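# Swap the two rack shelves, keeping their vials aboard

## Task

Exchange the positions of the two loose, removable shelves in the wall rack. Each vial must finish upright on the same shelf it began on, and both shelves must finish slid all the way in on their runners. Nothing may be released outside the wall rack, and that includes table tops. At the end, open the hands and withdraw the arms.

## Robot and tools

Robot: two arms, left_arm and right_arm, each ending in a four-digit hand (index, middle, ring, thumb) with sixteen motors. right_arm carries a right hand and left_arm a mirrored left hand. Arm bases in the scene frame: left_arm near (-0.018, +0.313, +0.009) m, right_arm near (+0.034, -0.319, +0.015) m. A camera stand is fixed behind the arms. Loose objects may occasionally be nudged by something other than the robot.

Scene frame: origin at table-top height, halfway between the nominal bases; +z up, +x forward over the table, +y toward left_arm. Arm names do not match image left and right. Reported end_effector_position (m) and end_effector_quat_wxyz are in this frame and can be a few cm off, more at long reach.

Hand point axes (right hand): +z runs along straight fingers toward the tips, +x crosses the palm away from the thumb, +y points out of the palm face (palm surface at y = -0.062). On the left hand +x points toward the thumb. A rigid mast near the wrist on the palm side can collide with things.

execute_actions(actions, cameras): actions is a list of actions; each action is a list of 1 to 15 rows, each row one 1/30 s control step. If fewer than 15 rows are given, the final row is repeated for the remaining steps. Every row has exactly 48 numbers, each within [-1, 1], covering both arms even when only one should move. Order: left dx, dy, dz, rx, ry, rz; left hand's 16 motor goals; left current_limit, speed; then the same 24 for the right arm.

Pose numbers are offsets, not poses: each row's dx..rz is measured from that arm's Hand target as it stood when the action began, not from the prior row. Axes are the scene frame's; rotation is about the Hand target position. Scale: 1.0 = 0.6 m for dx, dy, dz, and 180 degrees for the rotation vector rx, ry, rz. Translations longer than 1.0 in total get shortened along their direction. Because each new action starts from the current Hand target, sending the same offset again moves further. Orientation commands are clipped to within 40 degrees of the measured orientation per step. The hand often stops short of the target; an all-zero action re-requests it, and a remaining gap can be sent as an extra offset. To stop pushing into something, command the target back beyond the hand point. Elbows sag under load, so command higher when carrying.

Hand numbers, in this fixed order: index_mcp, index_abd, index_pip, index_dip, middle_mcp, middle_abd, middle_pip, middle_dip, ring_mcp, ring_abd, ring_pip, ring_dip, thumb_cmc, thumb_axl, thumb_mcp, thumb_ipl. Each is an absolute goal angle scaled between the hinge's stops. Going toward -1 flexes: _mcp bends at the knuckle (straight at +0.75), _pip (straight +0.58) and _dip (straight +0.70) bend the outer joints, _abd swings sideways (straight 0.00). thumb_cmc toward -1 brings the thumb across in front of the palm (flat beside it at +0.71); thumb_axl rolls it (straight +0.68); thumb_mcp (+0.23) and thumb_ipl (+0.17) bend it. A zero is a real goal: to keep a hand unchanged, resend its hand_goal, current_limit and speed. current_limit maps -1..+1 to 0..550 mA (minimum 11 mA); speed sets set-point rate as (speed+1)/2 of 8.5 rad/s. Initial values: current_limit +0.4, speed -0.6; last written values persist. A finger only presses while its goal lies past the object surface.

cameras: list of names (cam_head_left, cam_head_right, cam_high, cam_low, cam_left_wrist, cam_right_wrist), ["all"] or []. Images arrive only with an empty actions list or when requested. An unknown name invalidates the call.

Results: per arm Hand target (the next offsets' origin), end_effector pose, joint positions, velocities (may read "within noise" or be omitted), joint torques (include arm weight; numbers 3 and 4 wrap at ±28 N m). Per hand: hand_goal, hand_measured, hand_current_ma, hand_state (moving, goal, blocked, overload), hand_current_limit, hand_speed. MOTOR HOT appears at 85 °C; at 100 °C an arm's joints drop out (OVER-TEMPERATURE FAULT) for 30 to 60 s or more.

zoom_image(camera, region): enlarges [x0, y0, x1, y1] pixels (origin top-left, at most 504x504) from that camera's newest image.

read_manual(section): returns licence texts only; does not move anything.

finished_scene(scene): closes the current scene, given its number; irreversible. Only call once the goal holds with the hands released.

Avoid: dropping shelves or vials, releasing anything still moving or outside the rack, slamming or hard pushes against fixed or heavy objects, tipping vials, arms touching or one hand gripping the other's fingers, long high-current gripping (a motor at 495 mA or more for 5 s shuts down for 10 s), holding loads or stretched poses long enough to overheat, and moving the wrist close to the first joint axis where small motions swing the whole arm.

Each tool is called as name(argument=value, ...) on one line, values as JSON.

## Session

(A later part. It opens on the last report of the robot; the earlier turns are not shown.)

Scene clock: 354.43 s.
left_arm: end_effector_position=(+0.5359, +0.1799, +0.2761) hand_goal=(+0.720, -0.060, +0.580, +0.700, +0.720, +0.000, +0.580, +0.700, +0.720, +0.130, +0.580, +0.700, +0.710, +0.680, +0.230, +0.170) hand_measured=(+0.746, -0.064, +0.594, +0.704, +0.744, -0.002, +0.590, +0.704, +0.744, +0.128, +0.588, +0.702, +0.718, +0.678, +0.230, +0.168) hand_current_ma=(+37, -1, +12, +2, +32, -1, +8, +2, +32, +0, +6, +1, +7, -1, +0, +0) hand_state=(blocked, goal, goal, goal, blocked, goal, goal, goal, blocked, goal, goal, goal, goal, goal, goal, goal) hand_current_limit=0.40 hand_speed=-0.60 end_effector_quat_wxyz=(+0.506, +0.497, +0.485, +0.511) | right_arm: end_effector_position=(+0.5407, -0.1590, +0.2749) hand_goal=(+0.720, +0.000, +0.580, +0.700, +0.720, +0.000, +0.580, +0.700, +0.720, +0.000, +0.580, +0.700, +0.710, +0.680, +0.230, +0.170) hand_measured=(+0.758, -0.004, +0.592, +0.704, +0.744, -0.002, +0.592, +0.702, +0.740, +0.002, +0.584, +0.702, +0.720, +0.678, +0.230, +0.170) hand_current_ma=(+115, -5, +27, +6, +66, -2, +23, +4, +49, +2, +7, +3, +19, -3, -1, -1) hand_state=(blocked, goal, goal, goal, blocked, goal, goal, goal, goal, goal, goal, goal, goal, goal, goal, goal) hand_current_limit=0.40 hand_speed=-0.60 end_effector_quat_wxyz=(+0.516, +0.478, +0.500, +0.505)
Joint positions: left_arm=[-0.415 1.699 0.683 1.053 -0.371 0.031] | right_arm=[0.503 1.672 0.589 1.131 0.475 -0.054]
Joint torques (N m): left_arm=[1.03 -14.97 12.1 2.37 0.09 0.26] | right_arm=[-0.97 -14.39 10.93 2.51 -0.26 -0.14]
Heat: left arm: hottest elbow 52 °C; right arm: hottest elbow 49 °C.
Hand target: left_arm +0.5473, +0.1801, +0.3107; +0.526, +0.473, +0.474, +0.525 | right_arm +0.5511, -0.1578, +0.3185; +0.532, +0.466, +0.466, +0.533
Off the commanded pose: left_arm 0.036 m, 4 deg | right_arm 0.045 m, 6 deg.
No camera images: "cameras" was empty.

execute_actions(actions=[[[0.004,0,0,0,0,0,0.72,-0.06,0.58,0.7,0.72,0,0.58,0.7,0.72,0.13,0.58,0.7,0.71,0.68,0.23,0.17,0.4,-0.6,0.004,0,0,0,0,0,0.72,0,0.58,0.7,0.72,0,0.58,0.7,0.72,0,0.58,0.7,0.71,0.68,0.23,0.17,0.4,-0.6]],[[0.004,0,0,0,0,0,0.72,-0.06,0.58,0.7,0.72,0,0.58,0.7,0.72,0.13,0.58,0.7,0.71,0.68,0.23,0.17,0.4,-0.6,0.004,0,0,0,0,0,0.72,0,0.58,0.7,0.72,0,0.58,0.7,0.72,0,0.58,0.7,0.71,0.68,0.23,0.17,0.4,-0.6]]], cameras=[])

Scene clock: 356.23 s.
left_arm: end_effector_position=(+0.5401, +0.1798, +0.2812) hand_goal=(+0.720, -0.060, +0.580, +0.700, +0.720, +0.000, +0.580, +0.700, +0.720, +0.130, +0.580, +0.700, +0.710, +0.680, +0.230, +0.170) hand_measured=(+0.746, -0.064, +0.594, +0.704, +0.744, -0.002, +0.590, +0.704, +0.744, +0.128, +0.588, +0.702, +0.718, +0.678, +0.230, +0.168) hand_current_ma=(+38, -1, +12, +2, +32, -1, +8, +2, +32, +0, +6, +1, +7, -1, +0, +0) hand_state=(blocked, goal, goal, goal, blocked, goal, goal, goal, blocked, goal, goal, goal, goal, goal, goal, goal) hand_current_limit=0.40 hand_speed=-0.60 end_effector_quat_wxyz=(+0.509, +0.494, +0.484, +0.512) | right_arm: end_effector_position=(+0.5448, -0.1593, +0.2792) hand_goal=(+0.720, +0.000, +0.580, +0.700, +0.720, +0.000, +0.580, +0.700, +0.720, +0.000, +0.580, +0.700, +0.710, +0.680, +0.230, +0.170) hand_measured=(+0.758, -0.004, +0.592, +0.704, +0.744, -0.002, +0.592, +0.702, +0.740, +0.002, +0.584, +0.702, +0.720, +0.678, +0.230, +0.170) hand_current_ma=(+115, -5, +27, +6, +66, -2, +23, +4, +49, +2, +7, +3, +19, -3, -1, -1) hand_state=(blocked, goal, goal, goal, blocked, goal, goal, goal, goal, goal, goal, goal, goal, goal, goal, goal) hand_current_limit=0.40 hand_speed=-0.60 end_effector_quat_wxyz=(+0.517, +0.477, +0.497, +0.508)
Joint positions: left_arm=[-0.411 1.699 0.698 1.048 -0.367 0.031] | right_arm=[0.497 1.672 0.602 1.127 0.469 -0.054]
Joint torques (N m): left_arm=[0.85 -14.51 12.19 2.36 0.09 0.25] | right_arm=[-0.91 -14.04 10.99 2.4 -0.26 -0.12]
Heat: left arm: hottest elbow 52 °C; right arm: hottest elbow 50 °C.
Hand target: left_arm +0.5522, +0.1802, +0.3107; +0.526, +0.473, +0.474, +0.525 | right_arm +0.5559, -0.1578, +0.3184; +0.532, +0.466, +0.466, +0.533
Off the commanded pose: left_arm 0.032 m, 4 deg | right_arm 0.041 m, 5 deg.
No camera images: "cameras" was empty.

execute_actions(actions=[[[0.005,0.001,0,0,0,0,0.72,-0.06,0.58,0.7,0.72,0,0.58,0.7,0.72,0.13,0.58,0.7,0.71,0.68,0.23,0.17,0.4,-0.6,0.005,0,0,0,0,0,0.72,0,0.58,0.7,0.72,0,0.58,0.7,0.72,0,0.58,0.7,0.71,0.68,0.23,0.17,0.4,-0.6]],[[0.004,0.001,0,0,0,0,0.72,-0.06,0.58,0.7,0.72,0,0.58,0.7,0.72,0.13,0.58,0.7,0.71,0.68,0.23,0.17,0.4,-0.6,0.004,0,0,0,0,0,0.72,0,0.58,0.7,0.72,0,0.58,0.7,0.72,0,0.58,0.7,0.71,0.68,0.23,0.17,0.4,-0.6]]], cameras=["cam_high","cam_left_wrist","cam_right_wrist","cam_low"])

zoom_image(camera="cam_high", region=[415, 155, 465, 195])

zoom_image(camera="cam_high", region=[415, 325, 465, 365])

zoom_image(camera="cam_left_wrist", region=[240, 100, 360, 220])

zoom_image(camera="cam_right_wrist", region=[320, 100, 440, 220])

Scene clock: 358.40 s.
left_arm: end_effector_position=(+0.5443, +0.1809, +0.2857) hand_goal=(+0.720, -0.060, +0.580, +0.700, +0.720, +0.000, +0.580, +0.700, +0.720, +0.130, +0.580, +0.700, +0.710, +0.680, +0.230, +0.170) hand_measured=(+0.746, -0.064, +0.594, +0.704, +0.744, -0.002, +0.590, +0.704, +0.744, +0.128, +0.588, +0.702, +0.718, +0.678, +0.230, +0.168) hand_current_ma=(+38, -1, +12, +2, +32, -1, +8, +2, +32, +0, +6, +1, +7, -1, +0, +0) hand_state=(blocked, goal, goal, goal, blocked, goal, goal, goal, blocked, goal, goal, goal, goal, goal, goal, goal) hand_current_limit=0.40 hand_speed=-0.60 end_effector_quat_wxyz=(+0.512, +0.492, +0.482, +0.513) | right_arm: end_effector_position=(+0.5492, -0.1593, +0.2837) hand_goal=(+0.720, +0.000, +0.580, +0.700, +0.720, +0.000, +0.580, +0.700, +0.720, +0.000, +0.580, +0.700, +0.710, +0.680, +0.230, +0.170) hand_measured=(+0.758, -0.004, +0.592, +0.704, +0.744, -0.002, +0.592, +0.702, +0.740, +0.002, +0.584, +0.702, +0.720, +0.678, +0.230, +0.170) hand_current_ma=(+115, -4, +27, +6, +66, -2, +23, +4, +49, +2, +7, +3, +19, -3, -1, -1) hand_state=(blocked, goal, goal, goal, blocked, goal, goal, goal, goal, goal, goal, goal, goal, goal, goal, goal) hand_current_limit=0.40 hand_speed=-0.60 end_effector_quat_wxyz=(+0.518, +0.476, +0.494, +0.511)
Joint positions: left_arm=[-0.405 1.699 0.711 1.042 -0.36 0.031] | right_arm=[0.492 1.672 0.616 1.121 0.463 -0.054]
Joint torques (N m): left_arm=[0.91 -13.98 12.31 2.36 0.09 0.24] | right_arm=[-0.85 -13.1 11.12 2.44 -0.26 -0.11]
Heat: left arm: hottest elbow 52 °C; right arm: hottest elbow 50 °C.
Hand target: left_arm +0.5576, +0.1814, +0.3108; +0.526, +0.473, +0.474, +0.525 | right_arm +0.5614, -0.1578, +0.3184; +0.532, +0.466, +0.466, +0.533
Off the commanded pose: left_arm 0.028 m, 3 deg | right_arm 0.037 m, 5 deg.
camera_calibration:
cam_left_wrist: T_world_to_cam=[[0.0120993, -0.735237, -0.677702, 0.288725], [-0.714285, 0.467937, -0.520415, 0.406361], [0.69975, 0.49037, -0.519507, -0.201941], [0, 0, 0, 1]] pos_world=[0.428072, 0.121155, 0.302236]
cam_right_wrist: T_world_to_cam=[[-0.055924, -0.754983, 0.653355, -0.245246], [-0.7105, -0.429655, -0.557302, 0.430174], [0.701471, -0.495376, -0.512388, -0.197414], [0, 0, 0, 1]] pos_world=[0.430404, -0.0981244, 0.298817]
Images, in order (width x height): cam_high 672x504, cam_low 672x504, cam_left_wrist 672x504, cam_right_wrist 672x504.

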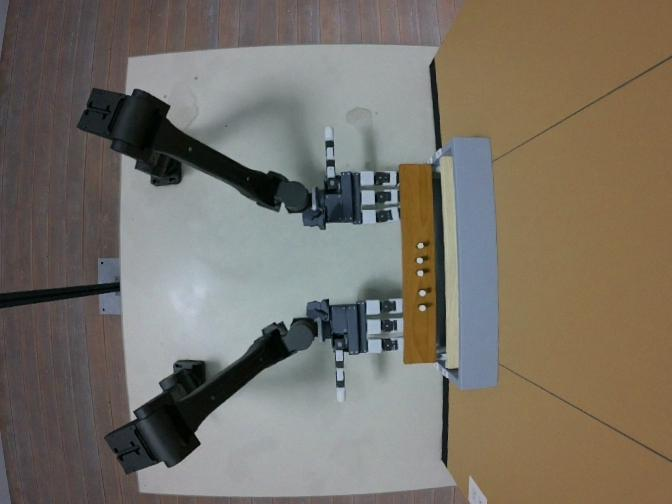

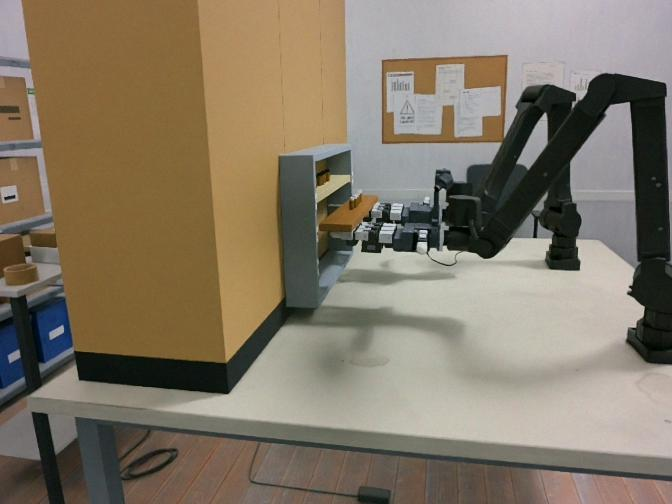

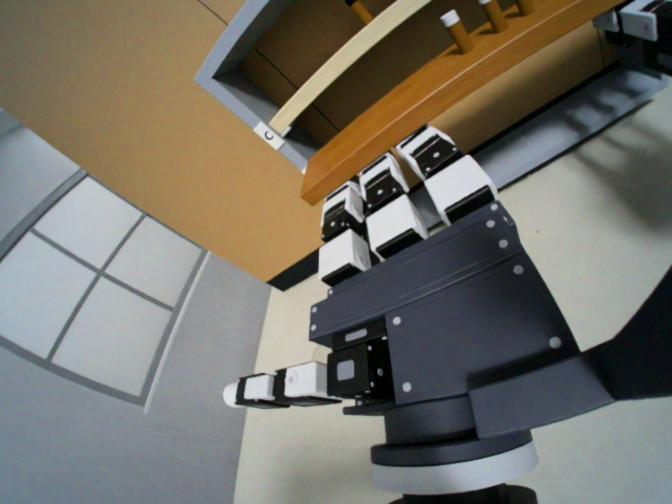

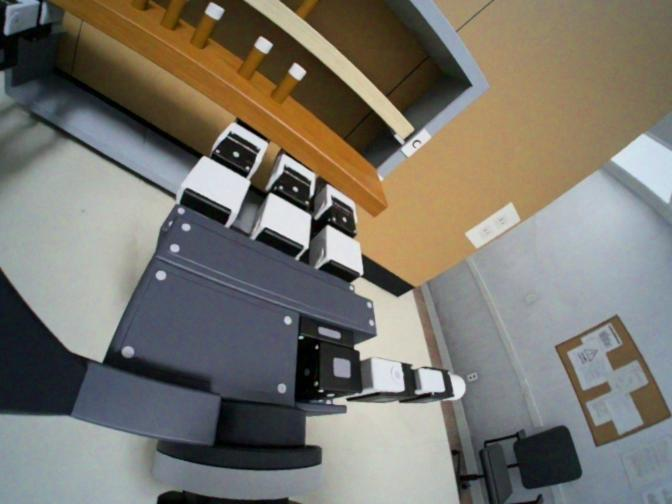

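Scaled by 10.080.

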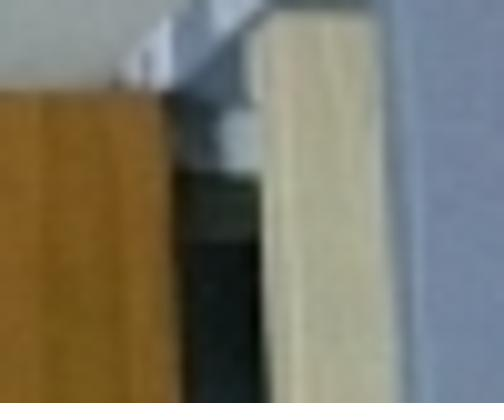

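Scaled by 10.080.

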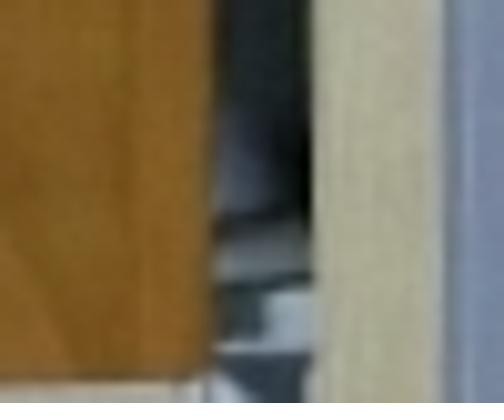

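Scaled by 4.200 from the camera's 672x504 image, which has a finer 960x720 frame.

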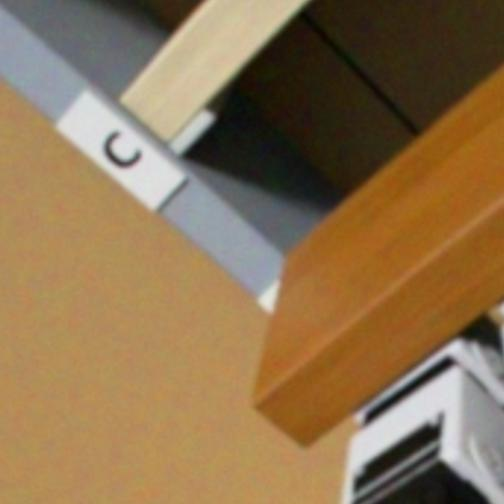

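Scaled by 4.200 from the camera's 672x504 image, which has a finer 960x720 frame.

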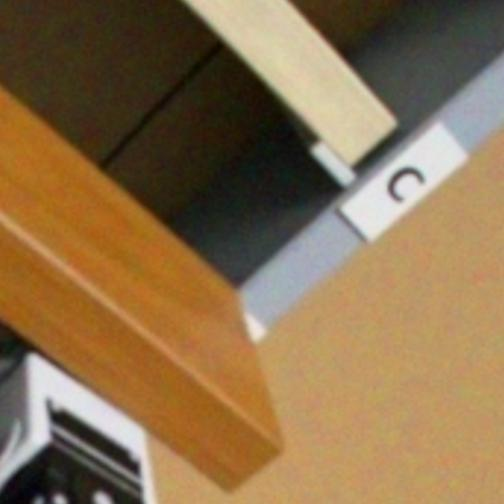

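execute_actions(actions=[[[0.005,0,-0.002,0,0,0,0.72,-0.06,0.58,0.7,0.72,0,0.58,0.7,0.72,0.13,0.58,0.7,0.71,0.68,0.23,0.17,0.4,-0.6,0.006,0,-0.003,0,0,0,0.72,0,0.58,0.7,0.72,0,0.58,0.7,0.72,0,0.58,0.7,0.71,0.68,0.23,0.17,0.4,-0.6]],[[0.005,0,-0.002,0,0,0,0.72,-0.06,0.58,0.7,0.72,0,0.58,0.7,0.72,0.13,0.58,0.7,0.71,0.68,0.23,0.17,0.4,-0.6,0.006,0,-0.003,0,0,0,0.72,0,0.58,0.7,0.72,0,0.58,0.7,0.72,0,0.58,0.7,0.71,0.68,0.23,0.17,0.4,-0.6]],[[0.005,0,-0.002,0,0,0,0.72,-0.06,0.58,0.7,0.72,0,0.58,0.7,0.72,0.13,0.58,0.7,0.71,0.68,0.23,0.17,0.4,-0.6,0.006,0,-0.003,0,0,0,0.72,0,0.58,0.7,0.72,0,0.58,0.7,0.72,0,0.58,0.7,0.71,0.68,0.23,0.17,0.4,-0.6]]], cameras=["cam_high","cam_left_wrist","cam_right_wrist","cam_low"])

zoom_image(camera="cam_high", region=[415, 155, 465, 195])

zoom_image(camera="cam_high", region=[415, 325, 465, 365])

zoom_image(camera="cam_left_wrist", region=[240, 100, 360, 220])

zoom_image(camera="cam_right_wrist", region=[320, 100, 440, 220])

zoom_image(camera="cam_low", region=[270, 130, 390, 260])

Scene clock: 361.87 s.
left_arm: end_effector_position=(+0.5526, +0.1813, +0.2871) hand_goal=(+0.720, -0.060, +0.580, +0.700, +0.720, +0.000, +0.580, +0.700, +0.720, +0.130, +0.580, +0.700, +0.710, +0.680, +0.230, +0.170) hand_measured=(+0.746, -0.064, +0.594, +0.704, +0.744, -0.002, +0.590, +0.704, +0.744, +0.128, +0.590, +0.702, +0.718, +0.678, +0.230, +0.168) hand_current_ma=(+38, -1, +12, +2, +32, -1, +8, +2, +32, +0, +7, +1, +7, -1, +0, +0) hand_state=(blocked, goal, goal, goal, blocked, goal, goal, goal, blocked, goal, goal, goal, goal, goal, goal, goal) hand_current_limit=0.40 hand_speed=-0.60 end_effector_quat_wxyz=(+0.514, +0.489, +0.481, +0.515) | right_arm: end_effector_position=(+0.5584, -0.1594, +0.2855) hand_goal=(+0.720, +0.000, +0.580, +0.700, +0.720, +0.000, +0.580, +0.700, +0.720, +0.000, +0.580, +0.700, +0.710, +0.680, +0.230, +0.170) hand_measured=(+0.758, -0.004, +0.592, +0.704, +0.744, -0.002, +0.592, +0.702, +0.740, +0.002, +0.584, +0.702, +0.720, +0.678, +0.230, +0.170) hand_current_ma=(+115, -4, +27, +6, +67, -2, +26, +4, +49, +2, +7, +3, +19, -3, -1, -1) hand_state=(blocked, goal, goal, goal, blocked, goal, goal, goal, goal, goal, goal, goal, goal, goal, goal, goal) hand_current_limit=0.40 hand_speed=-0.60 end_effector_quat_wxyz=(+0.519, +0.475, +0.491, +0.514)
Joint positions: left_arm=[-0.397 1.716 0.735 1.042 -0.353 0.031] | right_arm=[0.48 1.688 0.641 1.121 0.45 -0.054]
Joint torques (N m): left_arm=[0.79 -13.63 12.3 2.48 0.09 0.22] | right_arm=[-1.08 -11.99 11.3 2.71 -0.23 -0.1]
Heat: left arm: hottest elbow 53 °C; right arm: hottest elbow 50 °C.
Hand target: left_arm +0.5665, +0.1814, +0.3071; +0.525, +0.473, +0.474, +0.525 | right_arm +0.5723, -0.1577, +0.3129; +0.532, +0.466, +0.466, +0.533
Off the commanded pose: left_arm 0.024 m, 3 deg | right_arm 0.031 m, 4 deg.
camera_calibration:
cam_left_wrist: T_world_to_cam=[[0.0176077, -0.736572, -0.67613, 0.286622], [-0.710796, 0.466366, -0.526566, 0.412993], [0.703178, 0.489863, -0.515341, -0.21015], [0, 0, 0, 1]] pos_world=[0.43628, 0.121456, 0.302963]
cam_right_wrist: T_world_to_cam=[[-0.0601333, -0.75715, 0.650468, -0.243056], [-0.705239, -0.428941, -0.564488, 0.43695], [0.706414, -0.49268, -0.508178, -0.206469], [0, 0, 0, 1]] pos_world=[0.439392, -0.0983267, 0.29983]
Images, in order (width x height): cam_high 672x504, cam_low 672x504, cam_left_wrist 672x504, cam_right_wrist 672x504.

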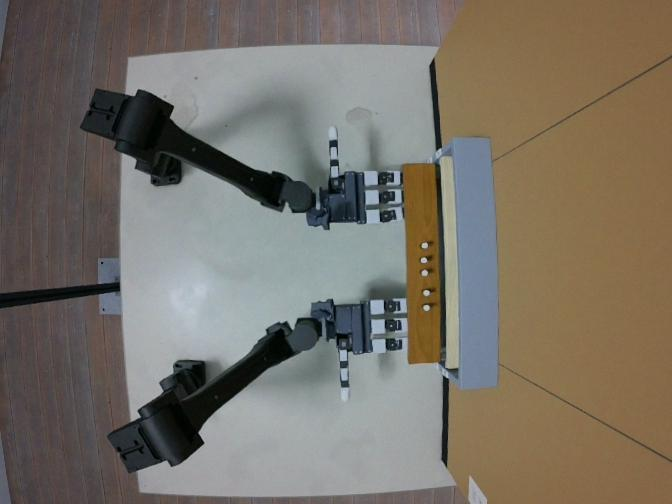

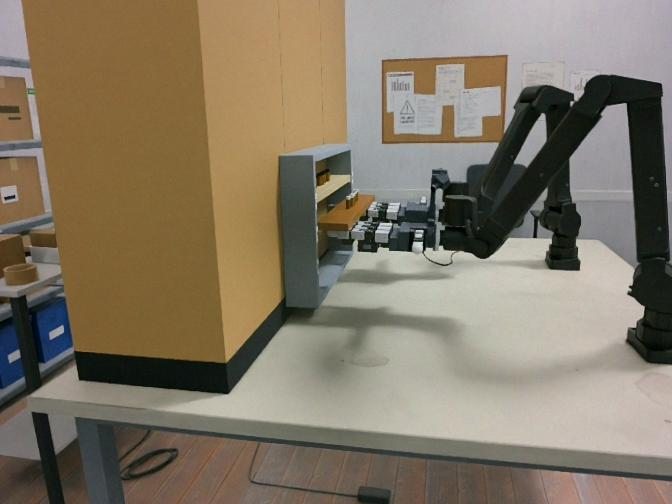

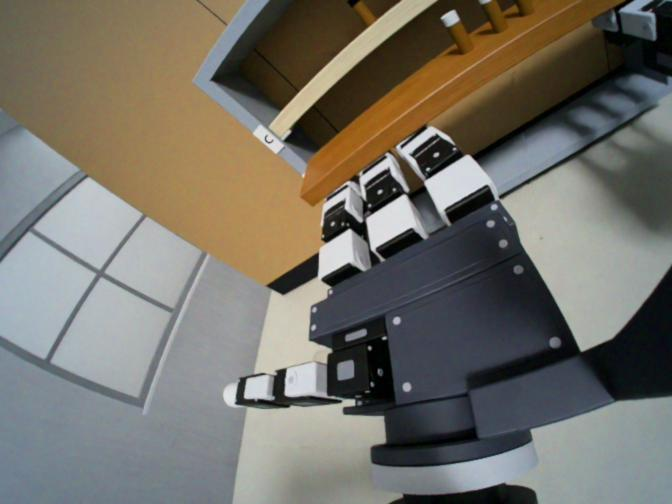

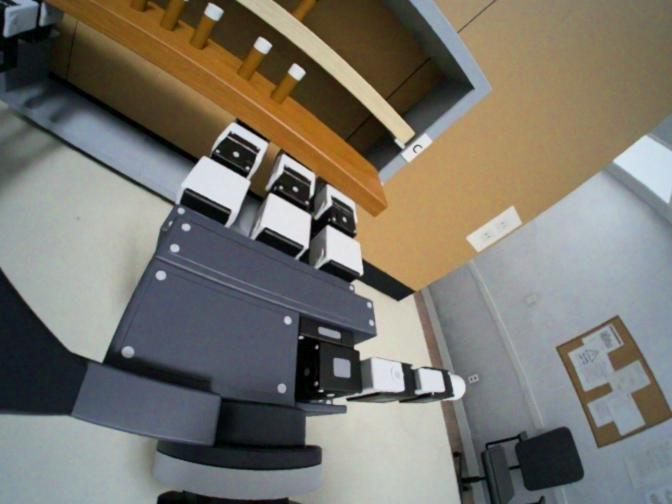

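Scaled by 10.080.

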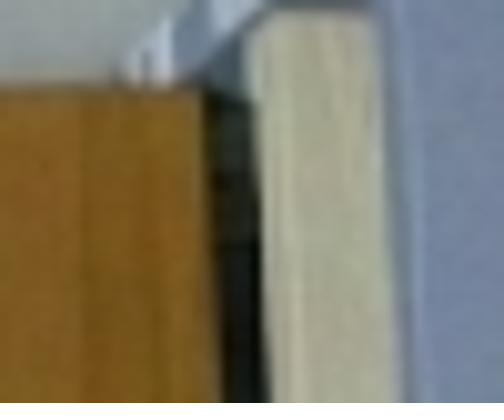

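Scaled by 10.080.

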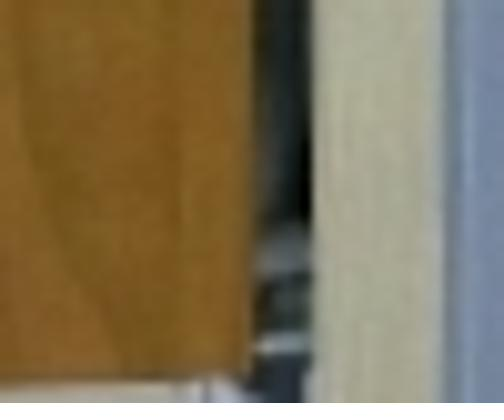

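Scaled by 4.200 from the camera's 672x504 image, which has a finer 960x720 frame.

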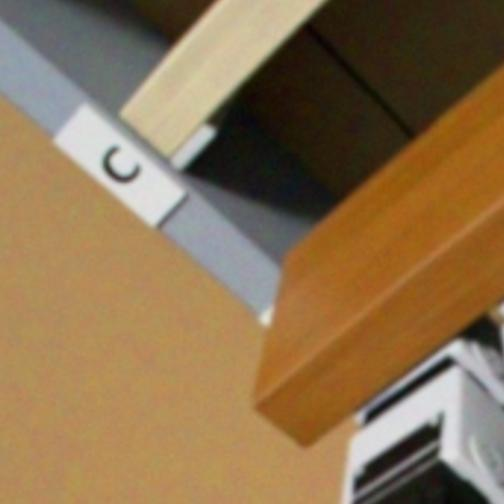

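Scaled by 4.200 from the camera's 672x504 image, which has a finer 960x720 frame.

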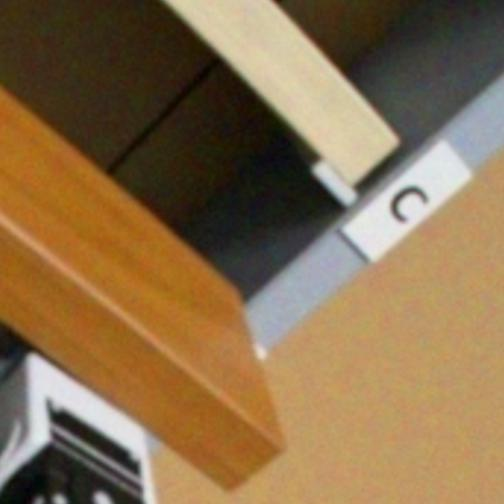

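Scaled by 3.877.

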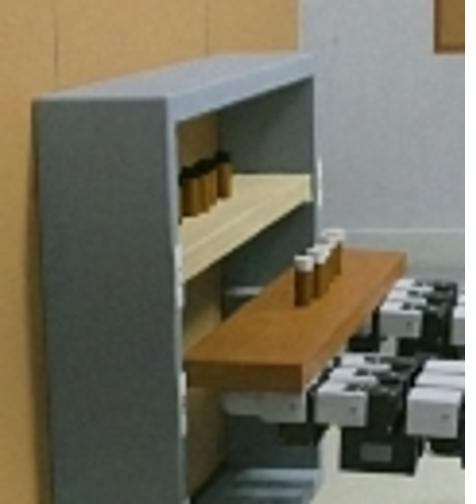

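execute_actions(actions=[[[0.004,0,-0.006,0,0,0,0.72,-0.06,0.58,0.7,0.72,0,0.58,0.7,0.72,0.13,0.58,0.7,0.71,0.68,0.23,0.17,0.4,-0.6,0.005,0,-0.007,0,0,0,0.72,0,0.58,0.7,0.72,0,0.58,0.7,0.72,0,0.58,0.7,0.71,0.68,0.23,0.17,0.4,-0.6]],[[0.005,0,-0.005,0,0,0,0.72,-0.06,0.58,0.7,0.72,0,0.58,0.7,0.72,0.13,0.58,0.7,0.71,0.68,0.23,0.17,0.4,-0.6,0.006,0,-0.006,0,0,0,0.72,0,0.58,0.7,0.72,0,0.58,0.7,0.72,0,0.58,0.7,0.71,0.68,0.23,0.17,0.4,-0.6]]], cameras=["cam_high","cam_left_wrist","cam_right_wrist","cam_low"])

zoom_image(camera="cam_left_wrist", region=[240, 100, 360, 220])

zoom_image(camera="cam_right_wrist", region=[320, 100, 440, 220])

zoom_image(camera="cam_low", region=[270, 130, 390, 260])

Scene clock: 364.43 s.
left_arm: end_effector_position=(+0.5592, +0.1808, +0.2772) hand_goal=(+0.720, -0.060, +0.580, +0.700, +0.720, +0.000, +0.580, +0.700, +0.720, +0.130, +0.580, +0.700, +0.710, +0.680, +0.230, +0.170) hand_measured=(+0.746, -0.064, +0.594, +0.704, +0.744, -0.002, +0.590, +0.704, +0.744, +0.128, +0.590, +0.702, +0.718, +0.678, +0.230, +0.168) hand_current_ma=(+38, -1, +12, +2, +32, -1, +8, +2, +32, +0, +7, +1, +7, -1, +0, +0) hand_state=(blocked, goal, goal, goal, blocked, goal, goal, goal, blocked, goal, goal, goal, goal, goal, goal, goal) hand_current_limit=0.40 hand_speed=-0.60 end_effector_quat_wxyz=(+0.509, +0.494, +0.483, +0.513) | right_arm: end_effector_position=(+0.5667, -0.1587, +0.2744) hand_goal=(+0.720, +0.000, +0.580, +0.700, +0.720, +0.000, +0.580, +0.700, +0.720, +0.000, +0.580, +0.700, +0.710, +0.680, +0.230, +0.170) hand_measured=(+0.758, -0.004, +0.592, +0.704, +0.744, -0.002, +0.592, +0.702, +0.740, +0.002, +0.584, +0.702, +0.720, +0.678, +0.230, +0.170) hand_current_ma=(+117, -4, +27, +6, +67, -2, +26, +4, +49, +2, +7, +3, +19, -3, -1, -1) hand_state=(blocked, goal, goal, goal, blocked, goal, goal, goal, goal, goal, goal, goal, goal, goal, goal, goal) hand_current_limit=0.40 hand_speed=-0.60 end_effector_quat_wxyz=(+0.517, +0.477, +0.497, +0.508)
Joint positions: left_arm=[-0.393 1.742 0.747 1.042 -0.349 0.031] | right_arm=[0.473 1.721 0.656 1.121 0.444 -0.054]
Joint torques (N m): left_arm=[0.97 -14.04 12.19 3.02 0.11 0.23] | right_arm=[-0.91 -12.16 11 3.33 -0.22 -0.07]
Heat: left arm: hottest elbow 53 °C; right arm: hottest elbow 50 °C.
Hand target: left_arm +0.5719, +0.1813, +0.3006; +0.526, +0.473, +0.473, +0.525 | right_arm +0.5788, -0.1578, +0.3051; +0.532, +0.466, +0.466, +0.532
Off the commanded pose: left_arm 0.026 m, 4 deg | right_arm 0.033 m, 5 deg.
camera_calibration:
cam_left_wrist: T_world_to_cam=[[0.00848479, -0.732866, -0.68032, 0.285043], [-0.718236, 0.468899, -0.514073, 0.412923], [0.695748, 0.492992, -0.522392, -0.214169], [0, 0, 0, 1]] pos_world=[0.443165, 0.120863, 0.294313]
cam_right_wrist: T_world_to_cam=[[-0.0506648, -0.751655, 0.657607, -0.241365], [-0.714569, -0.432729, -0.549669, 0.437498], [0.697727, -0.497755, -0.515186, -0.211573], [0, 0, 0, 1]] pos_world=[0.448014, -0.0974167, 0.290204]
Images, in order (width x height): cam_high 672x504, cam_low 672x504, cam_left_wrist 672x504, cam_right_wrist 672x504.

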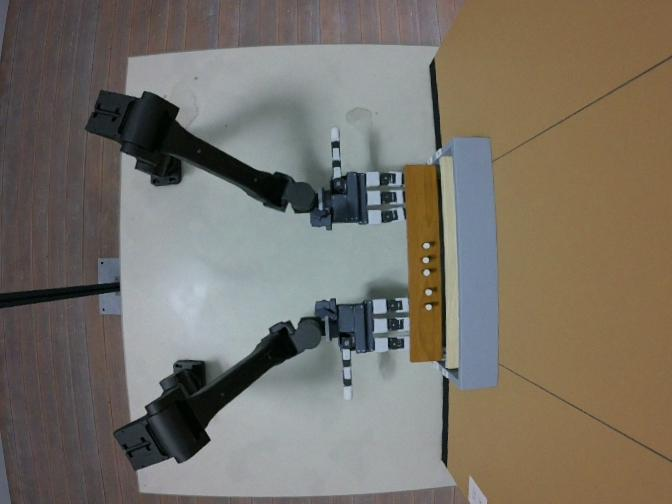

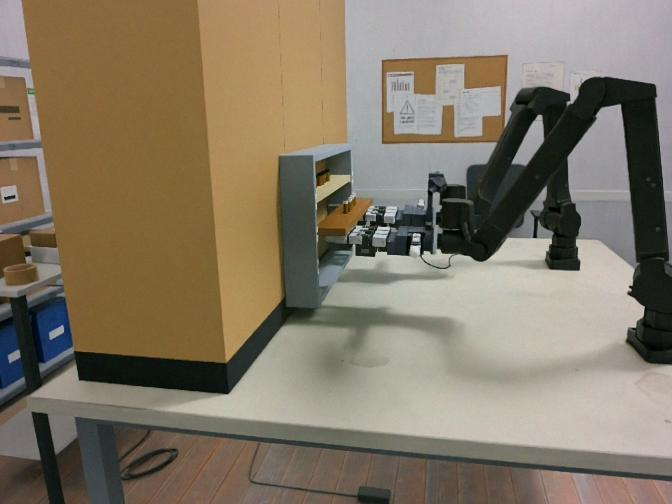

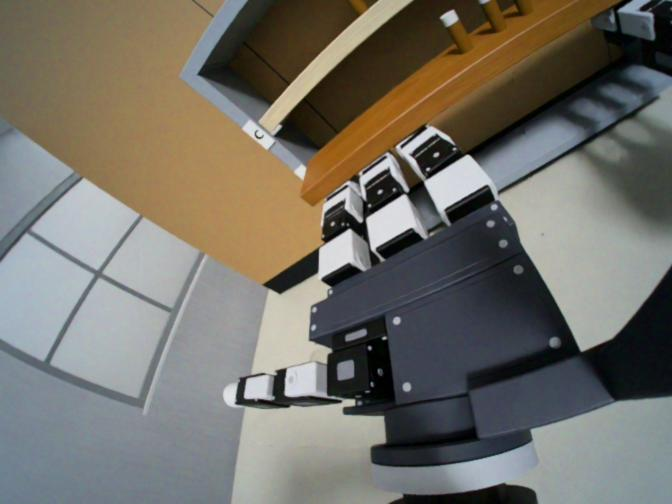

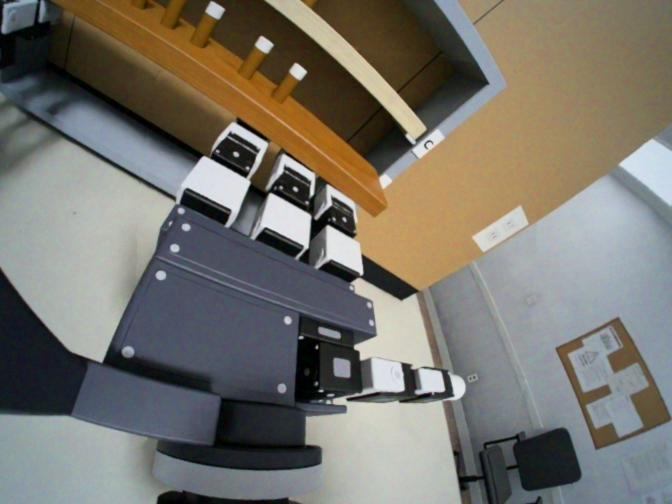

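Scaled by 4.200 from the camera's 672x504 image, which has a finer 960x720 frame.

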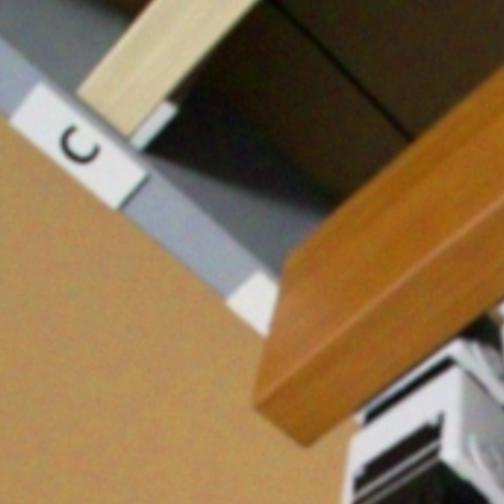

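Scaled by 4.200 from the camera's 672x504 image, which has a finer 960x720 frame.

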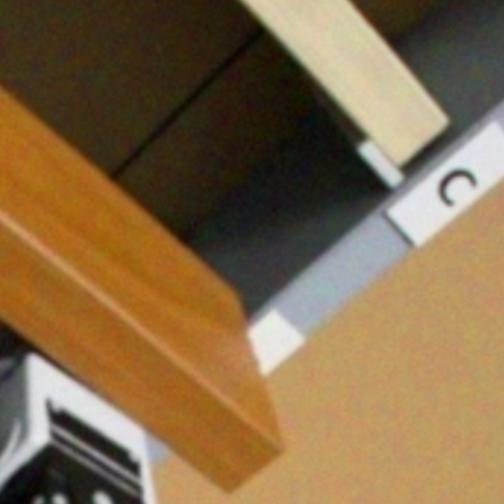

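Scaled by 3.877.

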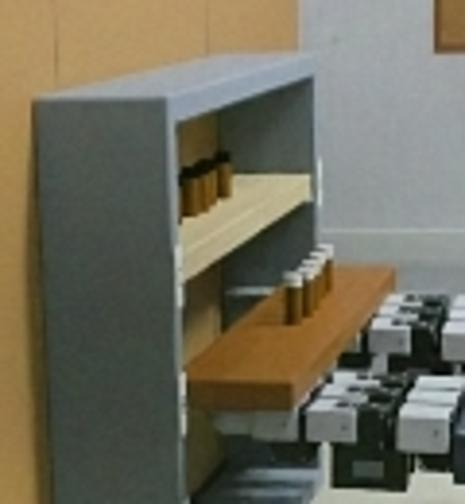

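execute_actions(actions=[[[-0.001,0,0.006,0,-0.001,0,0.72,-0.06,0.58,0.7,0.72,0,0.58,0.7,0.72,0.13,0.58,0.7,0.71,0.68,0.23,0.17,0.4,-0.6,-0.002,0,0.006,0,-0.001,0,0.72,0,0.58,0.7,0.72,0,0.58,0.7,0.72,0,0.58,0.7,0.71,0.68,0.23,0.17,0.4,-0.6]],[[0,0,0.005,0,0,0,0.72,-0.06,0.58,0.7,0.72,0,0.58,0.7,0.72,0.13,0.58,0.7,0.71,0.68,0.23,0.17,0.4,-0.6,0,0,0.005,0,-0.001,0,0.72,0,0.58,0.7,0.72,0,0.58,0.7,0.72,0,0.58,0.7,0.71,0.68,0.23,0.17,0.4,-0.6]]], cameras=[])

Scene clock: 366.87 s.
left_arm: end_effector_position=(+0.5592, +0.1808, +0.2772) hand_goal=(+0.720, -0.060, +0.580, +0.700, +0.720, +0.000, +0.580, +0.700, +0.720, +0.130, +0.580, +0.700, +0.710, +0.680, +0.230, +0.170) hand_measured=(+0.746, -0.064, +0.594, +0.704, +0.744, -0.002, +0.590, +0.704, +0.744, +0.128, +0.590, +0.702, +0.718, +0.678, +0.230, +0.168) hand_current_ma=(+38, -1, +12, +2, +32, -1, +8, +2, +32, +0, +7, +1, +7, -1, +0, +0) hand_state=(blocked, goal, goal, goal, blocked, goal, goal, goal, blocked, goal, goal, goal, goal, goal, goal, goal) hand_current_limit=0.40 hand_speed=-0.60 end_effector_quat_wxyz=(+0.509, +0.494, +0.483, +0.513) | right_arm: end_effector_position=(+0.5667, -0.1587, +0.2744) hand_goal=(+0.720, +0.000, +0.580, +0.700, +0.720, +0.000, +0.580, +0.700, +0.720, +0.000, +0.580, +0.700, +0.710, +0.680, +0.230, +0.170) hand_measured=(+0.758, -0.004, +0.592, +0.704, +0.744, -0.002, +0.592, +0.702, +0.740, +0.002, +0.584, +0.702, +0.720, +0.678, +0.230, +0.170) hand_current_ma=(+117, -4, +27, +6, +67, -2, +26, +4, +49, +2, +7, +3, +19, -3, -1, -1) hand_state=(blocked, goal, goal, goal, blocked, goal, goal, goal, goal, goal, goal, goal, goal, goal, goal, goal) hand_current_limit=0.40 hand_speed=-0.60 end_effector_quat_wxyz=(+0.517, +0.477, +0.497, +0.508)
Joint positions: left_arm=[-0.393 1.742 0.747 1.042 -0.349 0.031] | right_arm=[0.473 1.721 0.656 1.121 0.444 -0.054]
Joint torques (N m): left_arm=[0.91 -15.33 12.23 2.52 0.09 0.24] | right_arm=[-0.85 -13.86 11.03 3.08 -0.22 -0.11]
Heat: left arm: hottest elbow 53 °C; right arm: hottest elbow 51 °C.
Hand target: left_arm +0.5713, +0.1813, +0.3072; +0.526, +0.472, +0.473, +0.526 | right_arm +0.5776, -0.1578, +0.3117; +0.533, +0.464, +0.464, +0.534
Off the commanded pose: left_arm 0.032 m, 4 deg | right_arm 0.039 m, 5 deg.
No camera images: "cameras" was empty.

execute_actions(actions=[[[0,0,0.004,0,0,0,0.72,-0.06,0.58,0.7,0.72,0,0.58,0.7,0.72,0.13,0.58,0.7,0.71,0.68,0.23,0.17,0.4,-0.6,0,0,0.006,0,0,0,0.72,0,0.58,0.7,0.72,0,0.58,0.7,0.72,0,0.58,0.7,0.71,0.68,0.23,0.17,0.4,-0.6]]], cameras=[])

Scene clock: 367.97 s.
left_arm: end_effector_position=(+0.5595, +0.1807, +0.2765) hand_goal=(+0.720, -0.060, +0.580, +0.700, +0.720, +0.000, +0.580, +0.700, +0.720, +0.130, +0.580, +0.700, +0.710, +0.680, +0.230, +0.170) hand_measured=(+0.746, -0.064, +0.594, +0.704, +0.744, -0.002, +0.590, +0.704, +0.744, +0.128, +0.590, +0.702, +0.718, +0.678, +0.230, +0.168) hand_current_ma=(+38, -1, +12, +2, +32, -1, +8, +2, +32, +0, +7, +1, +7, -1, +0, +0) hand_state=(blocked, goal, goal, goal, blocked, goal, goal, goal, blocked, goal, goal, goal, goal, goal, goal, goal) hand_current_limit=0.40 hand_speed=-0.60 end_effector_quat_wxyz=(+0.508, +0.495, +0.484, +0.512) | right_arm: end_effector_position=(+0.5667, -0.1587, +0.2744) hand_goal=(+0.720, +0.000, +0.580, +0.700, +0.720, +0.000, +0.580, +0.700, +0.720, +0.000, +0.580, +0.700, +0.710, +0.680, +0.230, +0.170) hand_measured=(+0.758, -0.004, +0.592, +0.704, +0.744, -0.002, +0.592, +0.702, +0.740, +0.002, +0.584, +0.702, +0.720, +0.678, +0.230, +0.170) hand_current_ma=(+117, -4, +27, +6, +67, -2, +26, +4, +49, +2, +7, +3, +19, -3, -1, -1) hand_state=(blocked, goal, goal, goal, blocked, goal, goal, goal, goal, goal, goal, goal, goal, goal, goal, goal) hand_current_limit=0.40 hand_speed=-0.60 end_effector_quat_wxyz=(+0.517, +0.477, +0.497, +0.508)
Joint positions: left_arm=[-0.393 1.742 0.747 1.039 -0.349 0.031] | right_arm=[0.473 1.721 0.656 1.121 0.444 -0.054]
Joint torques (N m): left_arm=[1.03 -15.62 12.33 2.39 0.08 0.26] | right_arm=[-0.73 -14.62 11.08 2.76 -0.2 -0.12]
Heat: left arm: hottest elbow 53 °C; right arm: hottest elbow 51 °C.
Hand target: left_arm +0.5713, +0.1813, +0.3096; +0.526, +0.472, +0.473, +0.526 | right_arm +0.5776, -0.1578, +0.3153; +0.533, +0.464, +0.464, +0.534
Off the commanded pose: left_arm 0.035 m, 4 deg | right_arm 0.042 m, 5 deg.
No camera images: "cameras" was empty.

execute_actions(actions=[[[-0.001,0,0.005,0,-0.001,0,0.72,-0.06,0.58,0.7,0.72,0,0.58,0.7,0.72,0.13,0.58,0.7,0.71,0.68,0.23,0.17,0.4,-0.6,-0.001,0,0.006,0,0,0,0.72,0,0.58,0.7,0.72,0,0.58,0.7,0.72,0,0.58,0.7,0.71,0.68,0.23,0.17,0.4,-0.6]]], cameras=[])

Scene clock: 369.10 s.
left_arm: end_effector_position=(+0.5598, +0.1806, +0.2758) hand_goal=(+0.720, -0.060, +0.580, +0.700, +0.720, +0.000, +0.580, +0.700, +0.720, +0.130, +0.580, +0.700, +0.710, +0.680, +0.230, +0.170) hand_measured=(+0.746, -0.064, +0.594, +0.704, +0.744, -0.002, +0.590, +0.704, +0.744, +0.128, +0.590, +0.702, +0.718, +0.678, +0.230, +0.168) hand_current_ma=(+38, -1, +12, +2, +32, -1, +8, +2, +32, +0, +7, +1, +7, -1, +0, +0) hand_state=(blocked, goal, goal, goal, blocked, goal, goal, goal, blocked, goal, goal, goal, goal, goal, goal, goal) hand_current_limit=0.40 hand_speed=-0.60 end_effector_quat_wxyz=(+0.507, +0.496, +0.484, +0.512) | right_arm: end_effector_position=(+0.5671, -0.1585, +0.2735) hand_goal=(+0.720, +0.000, +0.580, +0.700, +0.720, +0.000, +0.580, +0.700, +0.720, +0.000, +0.580, +0.700, +0.710, +0.680, +0.230, +0.170) hand_measured=(+0.758, -0.004, +0.594, +0.704, +0.744, -0.002, +0.592, +0.702, +0.740, +0.002, +0.584, +0.702, +0.720, +0.678, +0.230, +0.170) hand_current_ma=(+118, -4, +28, +6, +67, -2, +26, +4, +49, +2, +7, +3, +19, -3, -1, -1) hand_state=(blocked, goal, goal, goal, blocked, goal, goal, goal, goal, goal, goal, goal, goal, goal, goal, goal) hand_current_limit=0.40 hand_speed=-0.60 end_effector_quat_wxyz=(+0.517, +0.477, +0.499, +0.506)
Joint positions: left_arm=[-0.393 1.742 0.747 1.036 -0.349 0.031] | right_arm=[0.473 1.721 0.656 1.117 0.444 -0.054]
Joint torques (N m): left_arm=[0.85 -16.21 12.27 2.35 0.08 0.25] | right_arm=[-1.2 -15.38 11.02 2.41 -0.16 -0.11]
Heat: left arm: hottest elbow 53 °C; right arm: hottest elbow 51 °C.
Hand target: left_arm +0.5707, +0.1813, +0.3126; +0.527, +0.471, +0.472, +0.527 | right_arm +0.5770, -0.1578, +0.3190; +0.533, +0.464, +0.464, +0.534
Off the commanded pose: left_arm 0.038 m, 4 deg | right_arm 0.046 m, 6 deg.
No camera images: "cameras" was empty.

execute_actions(actions=[[[-0.003,0,0.006,0,0,0,0.72,-0.06,0.58,0.7,0.72,0,0.58,0.7,0.72,0.13,0.58,0.7,0.71,0.68,0.23,0.17,0.4,-0.6,-0.003,0,0.006,0,0,0,0.72,0,0.58,0.7,0.72,0,0.58,0.7,0.72,0,0.58,0.7,0.71,0.68,0.23,0.17,0.4,-0.6]]], cameras=[])

Scene clock: 370.57 s.
left_arm: end_effector_position=(+0.5596, +0.1806, +0.2780) hand_goal=(+0.720, -0.060, +0.580, +0.700, +0.720, +0.000, +0.580, +0.700, +0.720, +0.130, +0.580, +0.700, +0.710, +0.680, +0.230, +0.170) hand_measured=(+0.746, -0.064, +0.594, +0.704, +0.744, -0.002, +0.590, +0.704, +0.744, +0.128, +0.590, +0.702, +0.718, +0.678, +0.230, +0.168) hand_current_ma=(+38, -1, +12, +2, +32, -1, +9, +2, +32, +0, +7, +1, +7, -1, +0, +0) hand_state=(blocked, goal, goal, goal, blocked, goal, goal, goal, blocked, goal, goal, goal, goal, goal, goal, goal) hand_current_limit=0.40 hand_speed=-0.60 end_effector_quat_wxyz=(+0.506, +0.497, +0.485, +0.512) | right_arm: end_effector_position=(+0.5674, -0.1583, +0.2732) hand_goal=(+0.720, +0.000, +0.580, +0.700, +0.720, +0.000, +0.580, +0.700, +0.720, +0.000, +0.580, +0.700, +0.710, +0.680, +0.230, +0.170) hand_measured=(+0.758, -0.004, +0.594, +0.704, +0.744, -0.002, +0.592, +0.702, +0.740, +0.002, +0.584, +0.702, +0.720, +0.678, +0.230, +0.170) hand_current_ma=(+118, -4, +28, +6, +64, -2, +23, +4, +49, +2, +7, +3, +19, -3, -1, -1) hand_state=(blocked, goal, goal, goal, blocked, goal, goal, goal, goal, goal, goal, goal, goal, goal, goal, goal) hand_current_limit=0.40 hand_speed=-0.60 end_effector_quat_wxyz=(+0.516, +0.478, +0.500, +0.505)
Joint positions: left_arm=[-0.393 1.734 0.747 1.026 -0.349 0.031] | right_arm=[0.473 1.718 0.656 1.11 0.444 -0.054]
Joint torques (N m): left_arm=[0.67 -16.38 12.12 2.41 0.02 0.26] | right_arm=[-0.62 -16.5 10.81 2.36 -0.1 -0.11]
Heat: left arm: hottest elbow 53 °C; right arm: hottest elbow 51 °C.
Hand target: left_arm +0.5689, +0.1813, +0.3162; +0.527, +0.471, +0.472, +0.527 | right_arm +0.5752, -0.1578, +0.3225; +0.533, +0.464, +0.464, +0.534
Off the commanded pose: left_arm 0.039 m, 4 deg | right_arm 0.050 m, 6 deg.
No camera images: "cameras" was empty.

Both second joints are now slipping. Continue up.

execute_actions(actions=[[[0,0,0.004,0,0,0,0.72,-0.06,0.58,0.7,0.72,0,0.58,0.7,0.72,0.13,0.58,0.7,0.71,0.68,0.23,0.17,0.4,-0.6,0,0,0.005,0,0,0,0.72,0,0.58,0.7,0.72,0,0.58,0.7,0.72,0,0.58,0.7,0.71,0.68,0.23,0.17,0.4,-0.6]],[[0,0,0.004,0,0,0,0.72,-0.06,0.58,0.7,0.72,0,0.58,0.7,0.72,0.13,0.58,0.7,0.71,0.68,0.23,0.17,0.4,-0.6,0,0,0.005,0,0,0,0.72,0,0.58,0.7,0.72,0,0.58,0.7,0.72,0,0.58,0.7,0.71,0.68,0.23,0.17,0.4,-0.6]]], cameras=[])

Scene clock: 372.40 s.
left_arm: end_effector_position=(+0.5593, +0.1808, +0.2817) hand_goal=(+0.720, -0.060, +0.580, +0.700, +0.720, +0.000, +0.580, +0.700, +0.720, +0.130, +0.580, +0.700, +0.710, +0.680, +0.230, +0.170) hand_measured=(+0.746, -0.064, +0.594, +0.704, +0.744, -0.002, +0.590, +0.704, +0.744, +0.128, +0.590, +0.702, +0.718, +0.678, +0.230, +0.168) hand_current_ma=(+38, -1, +12, +2, +32, -1, +9, +2, +32, +0, +7, +1, +7, -1, +0, +0) hand_state=(blocked, goal, goal, goal, blocked, goal, goal, goal, blocked, goal, goal, goal, goal, goal, goal, goal) hand_current_limit=0.40 hand_speed=-0.60 end_effector_quat_wxyz=(+0.506, +0.498, +0.485, +0.511) | right_arm: end_effector_position=(+0.5672, -0.1584, +0.2775) hand_goal=(+0.720, +0.000, +0.580, +0.700, +0.720, +0.000, +0.580, +0.700, +0.720, +0.000, +0.580, +0.700, +0.710, +0.680, +0.230, +0.170) hand_measured=(+0.758, -0.004, +0.594, +0.704, +0.744, -0.002, +0.590, +0.702, +0.740, +0.002, +0.584, +0.702, +0.720, +0.678, +0.230, +0.170) hand_current_ma=(+118, -4, +28, +6, +62, -2, +21, +4, +49, +2, +7, +3, +19, -3, -1, -1) hand_state=(blocked, goal, goal, goal, blocked, goal, goal, goal, goal, goal, goal, goal, goal, goal, goal, goal) hand_current_limit=0.40 hand_speed=-0.60 end_effector_quat_wxyz=(+0.516, +0.478, +0.502, +0.504)
Joint positions: left_arm=[-0.393 1.723 0.747 1.013 -0.349 0.031] | right_arm=[0.473 1.702 0.656 1.09 0.444 -0.054]
Joint torques (N m): left_arm=[0.73 -16.15 12.44 2.37 0.02 0.25] | right_arm=[-0.73 -16.38 11.1 2.48 -0.11 -0.11]
Heat: left arm: hottest elbow 52 °C; right arm: hottest elbow 51 °C.
Hand target: left_arm +0.5689, +0.1813, +0.3210; +0.527, +0.471, +0.472, +0.527 | right_arm +0.5752, -0.1578, +0.3286; +0.533, +0.464, +0.464, +0.534
Off the commanded pose: left_arm 0.040 m, 4 deg | right_arm 0.052 m, 6 deg.
No camera images: "cameras" was empty.

execute_actions(actions=[[[0.004,0,0.003,0,-0.001,0,0.72,-0.06,0.58,0.7,0.72,0,0.58,0.7,0.72,0.13,0.58,0.7,0.71,0.68,0.23,0.17,0.4,-0.6,0.004,0,0.003,0,0,0,0.72,0,0.58,0.7,0.72,0,0.58,0.7,0.72,0,0.58,0.7,0.71,0.68,0.23,0.17,0.4,-0.6]],[[0.005,0,0.001,0,0,0,0.72,-0.06,0.58,0.7,0.72,0,0.58,0.7,0.72,0.13,0.58,0.7,0.71,0.68,0.23,0.17,0.4,-0.6,0.005,0,0.001,0,0,0,0.72,0,0.58,0.7,0.72,0,0.58,0.7,0.72,0,0.58,0.7,0.71,0.68,0.23,0.17,0.4,-0.6]]], cameras=[])

Scene clock: 374.27 s.
left_arm: end_effector_position=(+0.5631, +0.1805, +0.2859) hand_goal=(+0.720, -0.060, +0.580, +0.700, +0.720, +0.000, +0.580, +0.700, +0.720, +0.130, +0.580, +0.700, +0.710, +0.680, +0.230, +0.170) hand_measured=(+0.746, -0.064, +0.594, +0.704, +0.744, -0.002, +0.592, +0.704, +0.744, +0.128, +0.590, +0.702, +0.718, +0.678, +0.230, +0.168) hand_current_ma=(+38, -1, +12, +2, +33, -1, +9, +2, +33, +0, +8, +1, +7, -1, +0, +0) hand_state=(blocked, goal, goal, goal, blocked, goal, goal, goal, blocked, goal, goal, goal, goal, goal, goal, goal) hand_current_limit=0.40 hand_speed=-0.60 end_effector_quat_wxyz=(+0.507, +0.496, +0.484, +0.513) | right_arm: end_effector_position=(+0.5715, -0.1580, +0.2809) hand_goal=(+0.720, +0.000, +0.580, +0.700, +0.720, +0.000, +0.580, +0.700, +0.720, +0.000, +0.580, +0.700, +0.710, +0.680, +0.230, +0.170) hand_measured=(+0.758, -0.004, +0.594, +0.704, +0.744, -0.002, +0.590, +0.702, +0.740, +0.002, +0.584, +0.702, +0.720, +0.678, +0.230, +0.170) hand_current_ma=(+118, -4, +28, +6, +62, -2, +21, +4, +49, +2, +7, +3, +19, -3, -1, -1) hand_state=(blocked, goal, goal, goal, blocked, goal, goal, goal, goal, goal, goal, goal, goal, goal, goal, goal) hand_current_limit=0.40 hand_speed=-0.60 end_effector_quat_wxyz=(+0.516, +0.478, +0.500, +0.504)
Joint positions: left_arm=[-0.39 1.723 0.761 1.005 -0.347 0.032] | right_arm=[0.47 1.701 0.669 1.078 0.442 -0.054]
Joint torques (N m): left_arm=[1.03 -16.03 12.77 2.4 0.1 0.26] | right_arm=[-0.85 -16.03 11.33 2.33 -0.24 -0.11]
Heat: left arm: hottest elbow 53 °C; right arm: hottest elbow 51 °C.
Hand target: left_arm +0.5744, +0.1814, +0.3234; +0.528, +0.470, +0.471, +0.528 | right_arm +0.5806, -0.1578, +0.3310; +0.533, +0.464, +0.464, +0.534
Off the commanded pose: left_arm 0.039 m, 4 deg | right_arm 0.051 m, 6 deg.
No camera images: "cameras" was empty.


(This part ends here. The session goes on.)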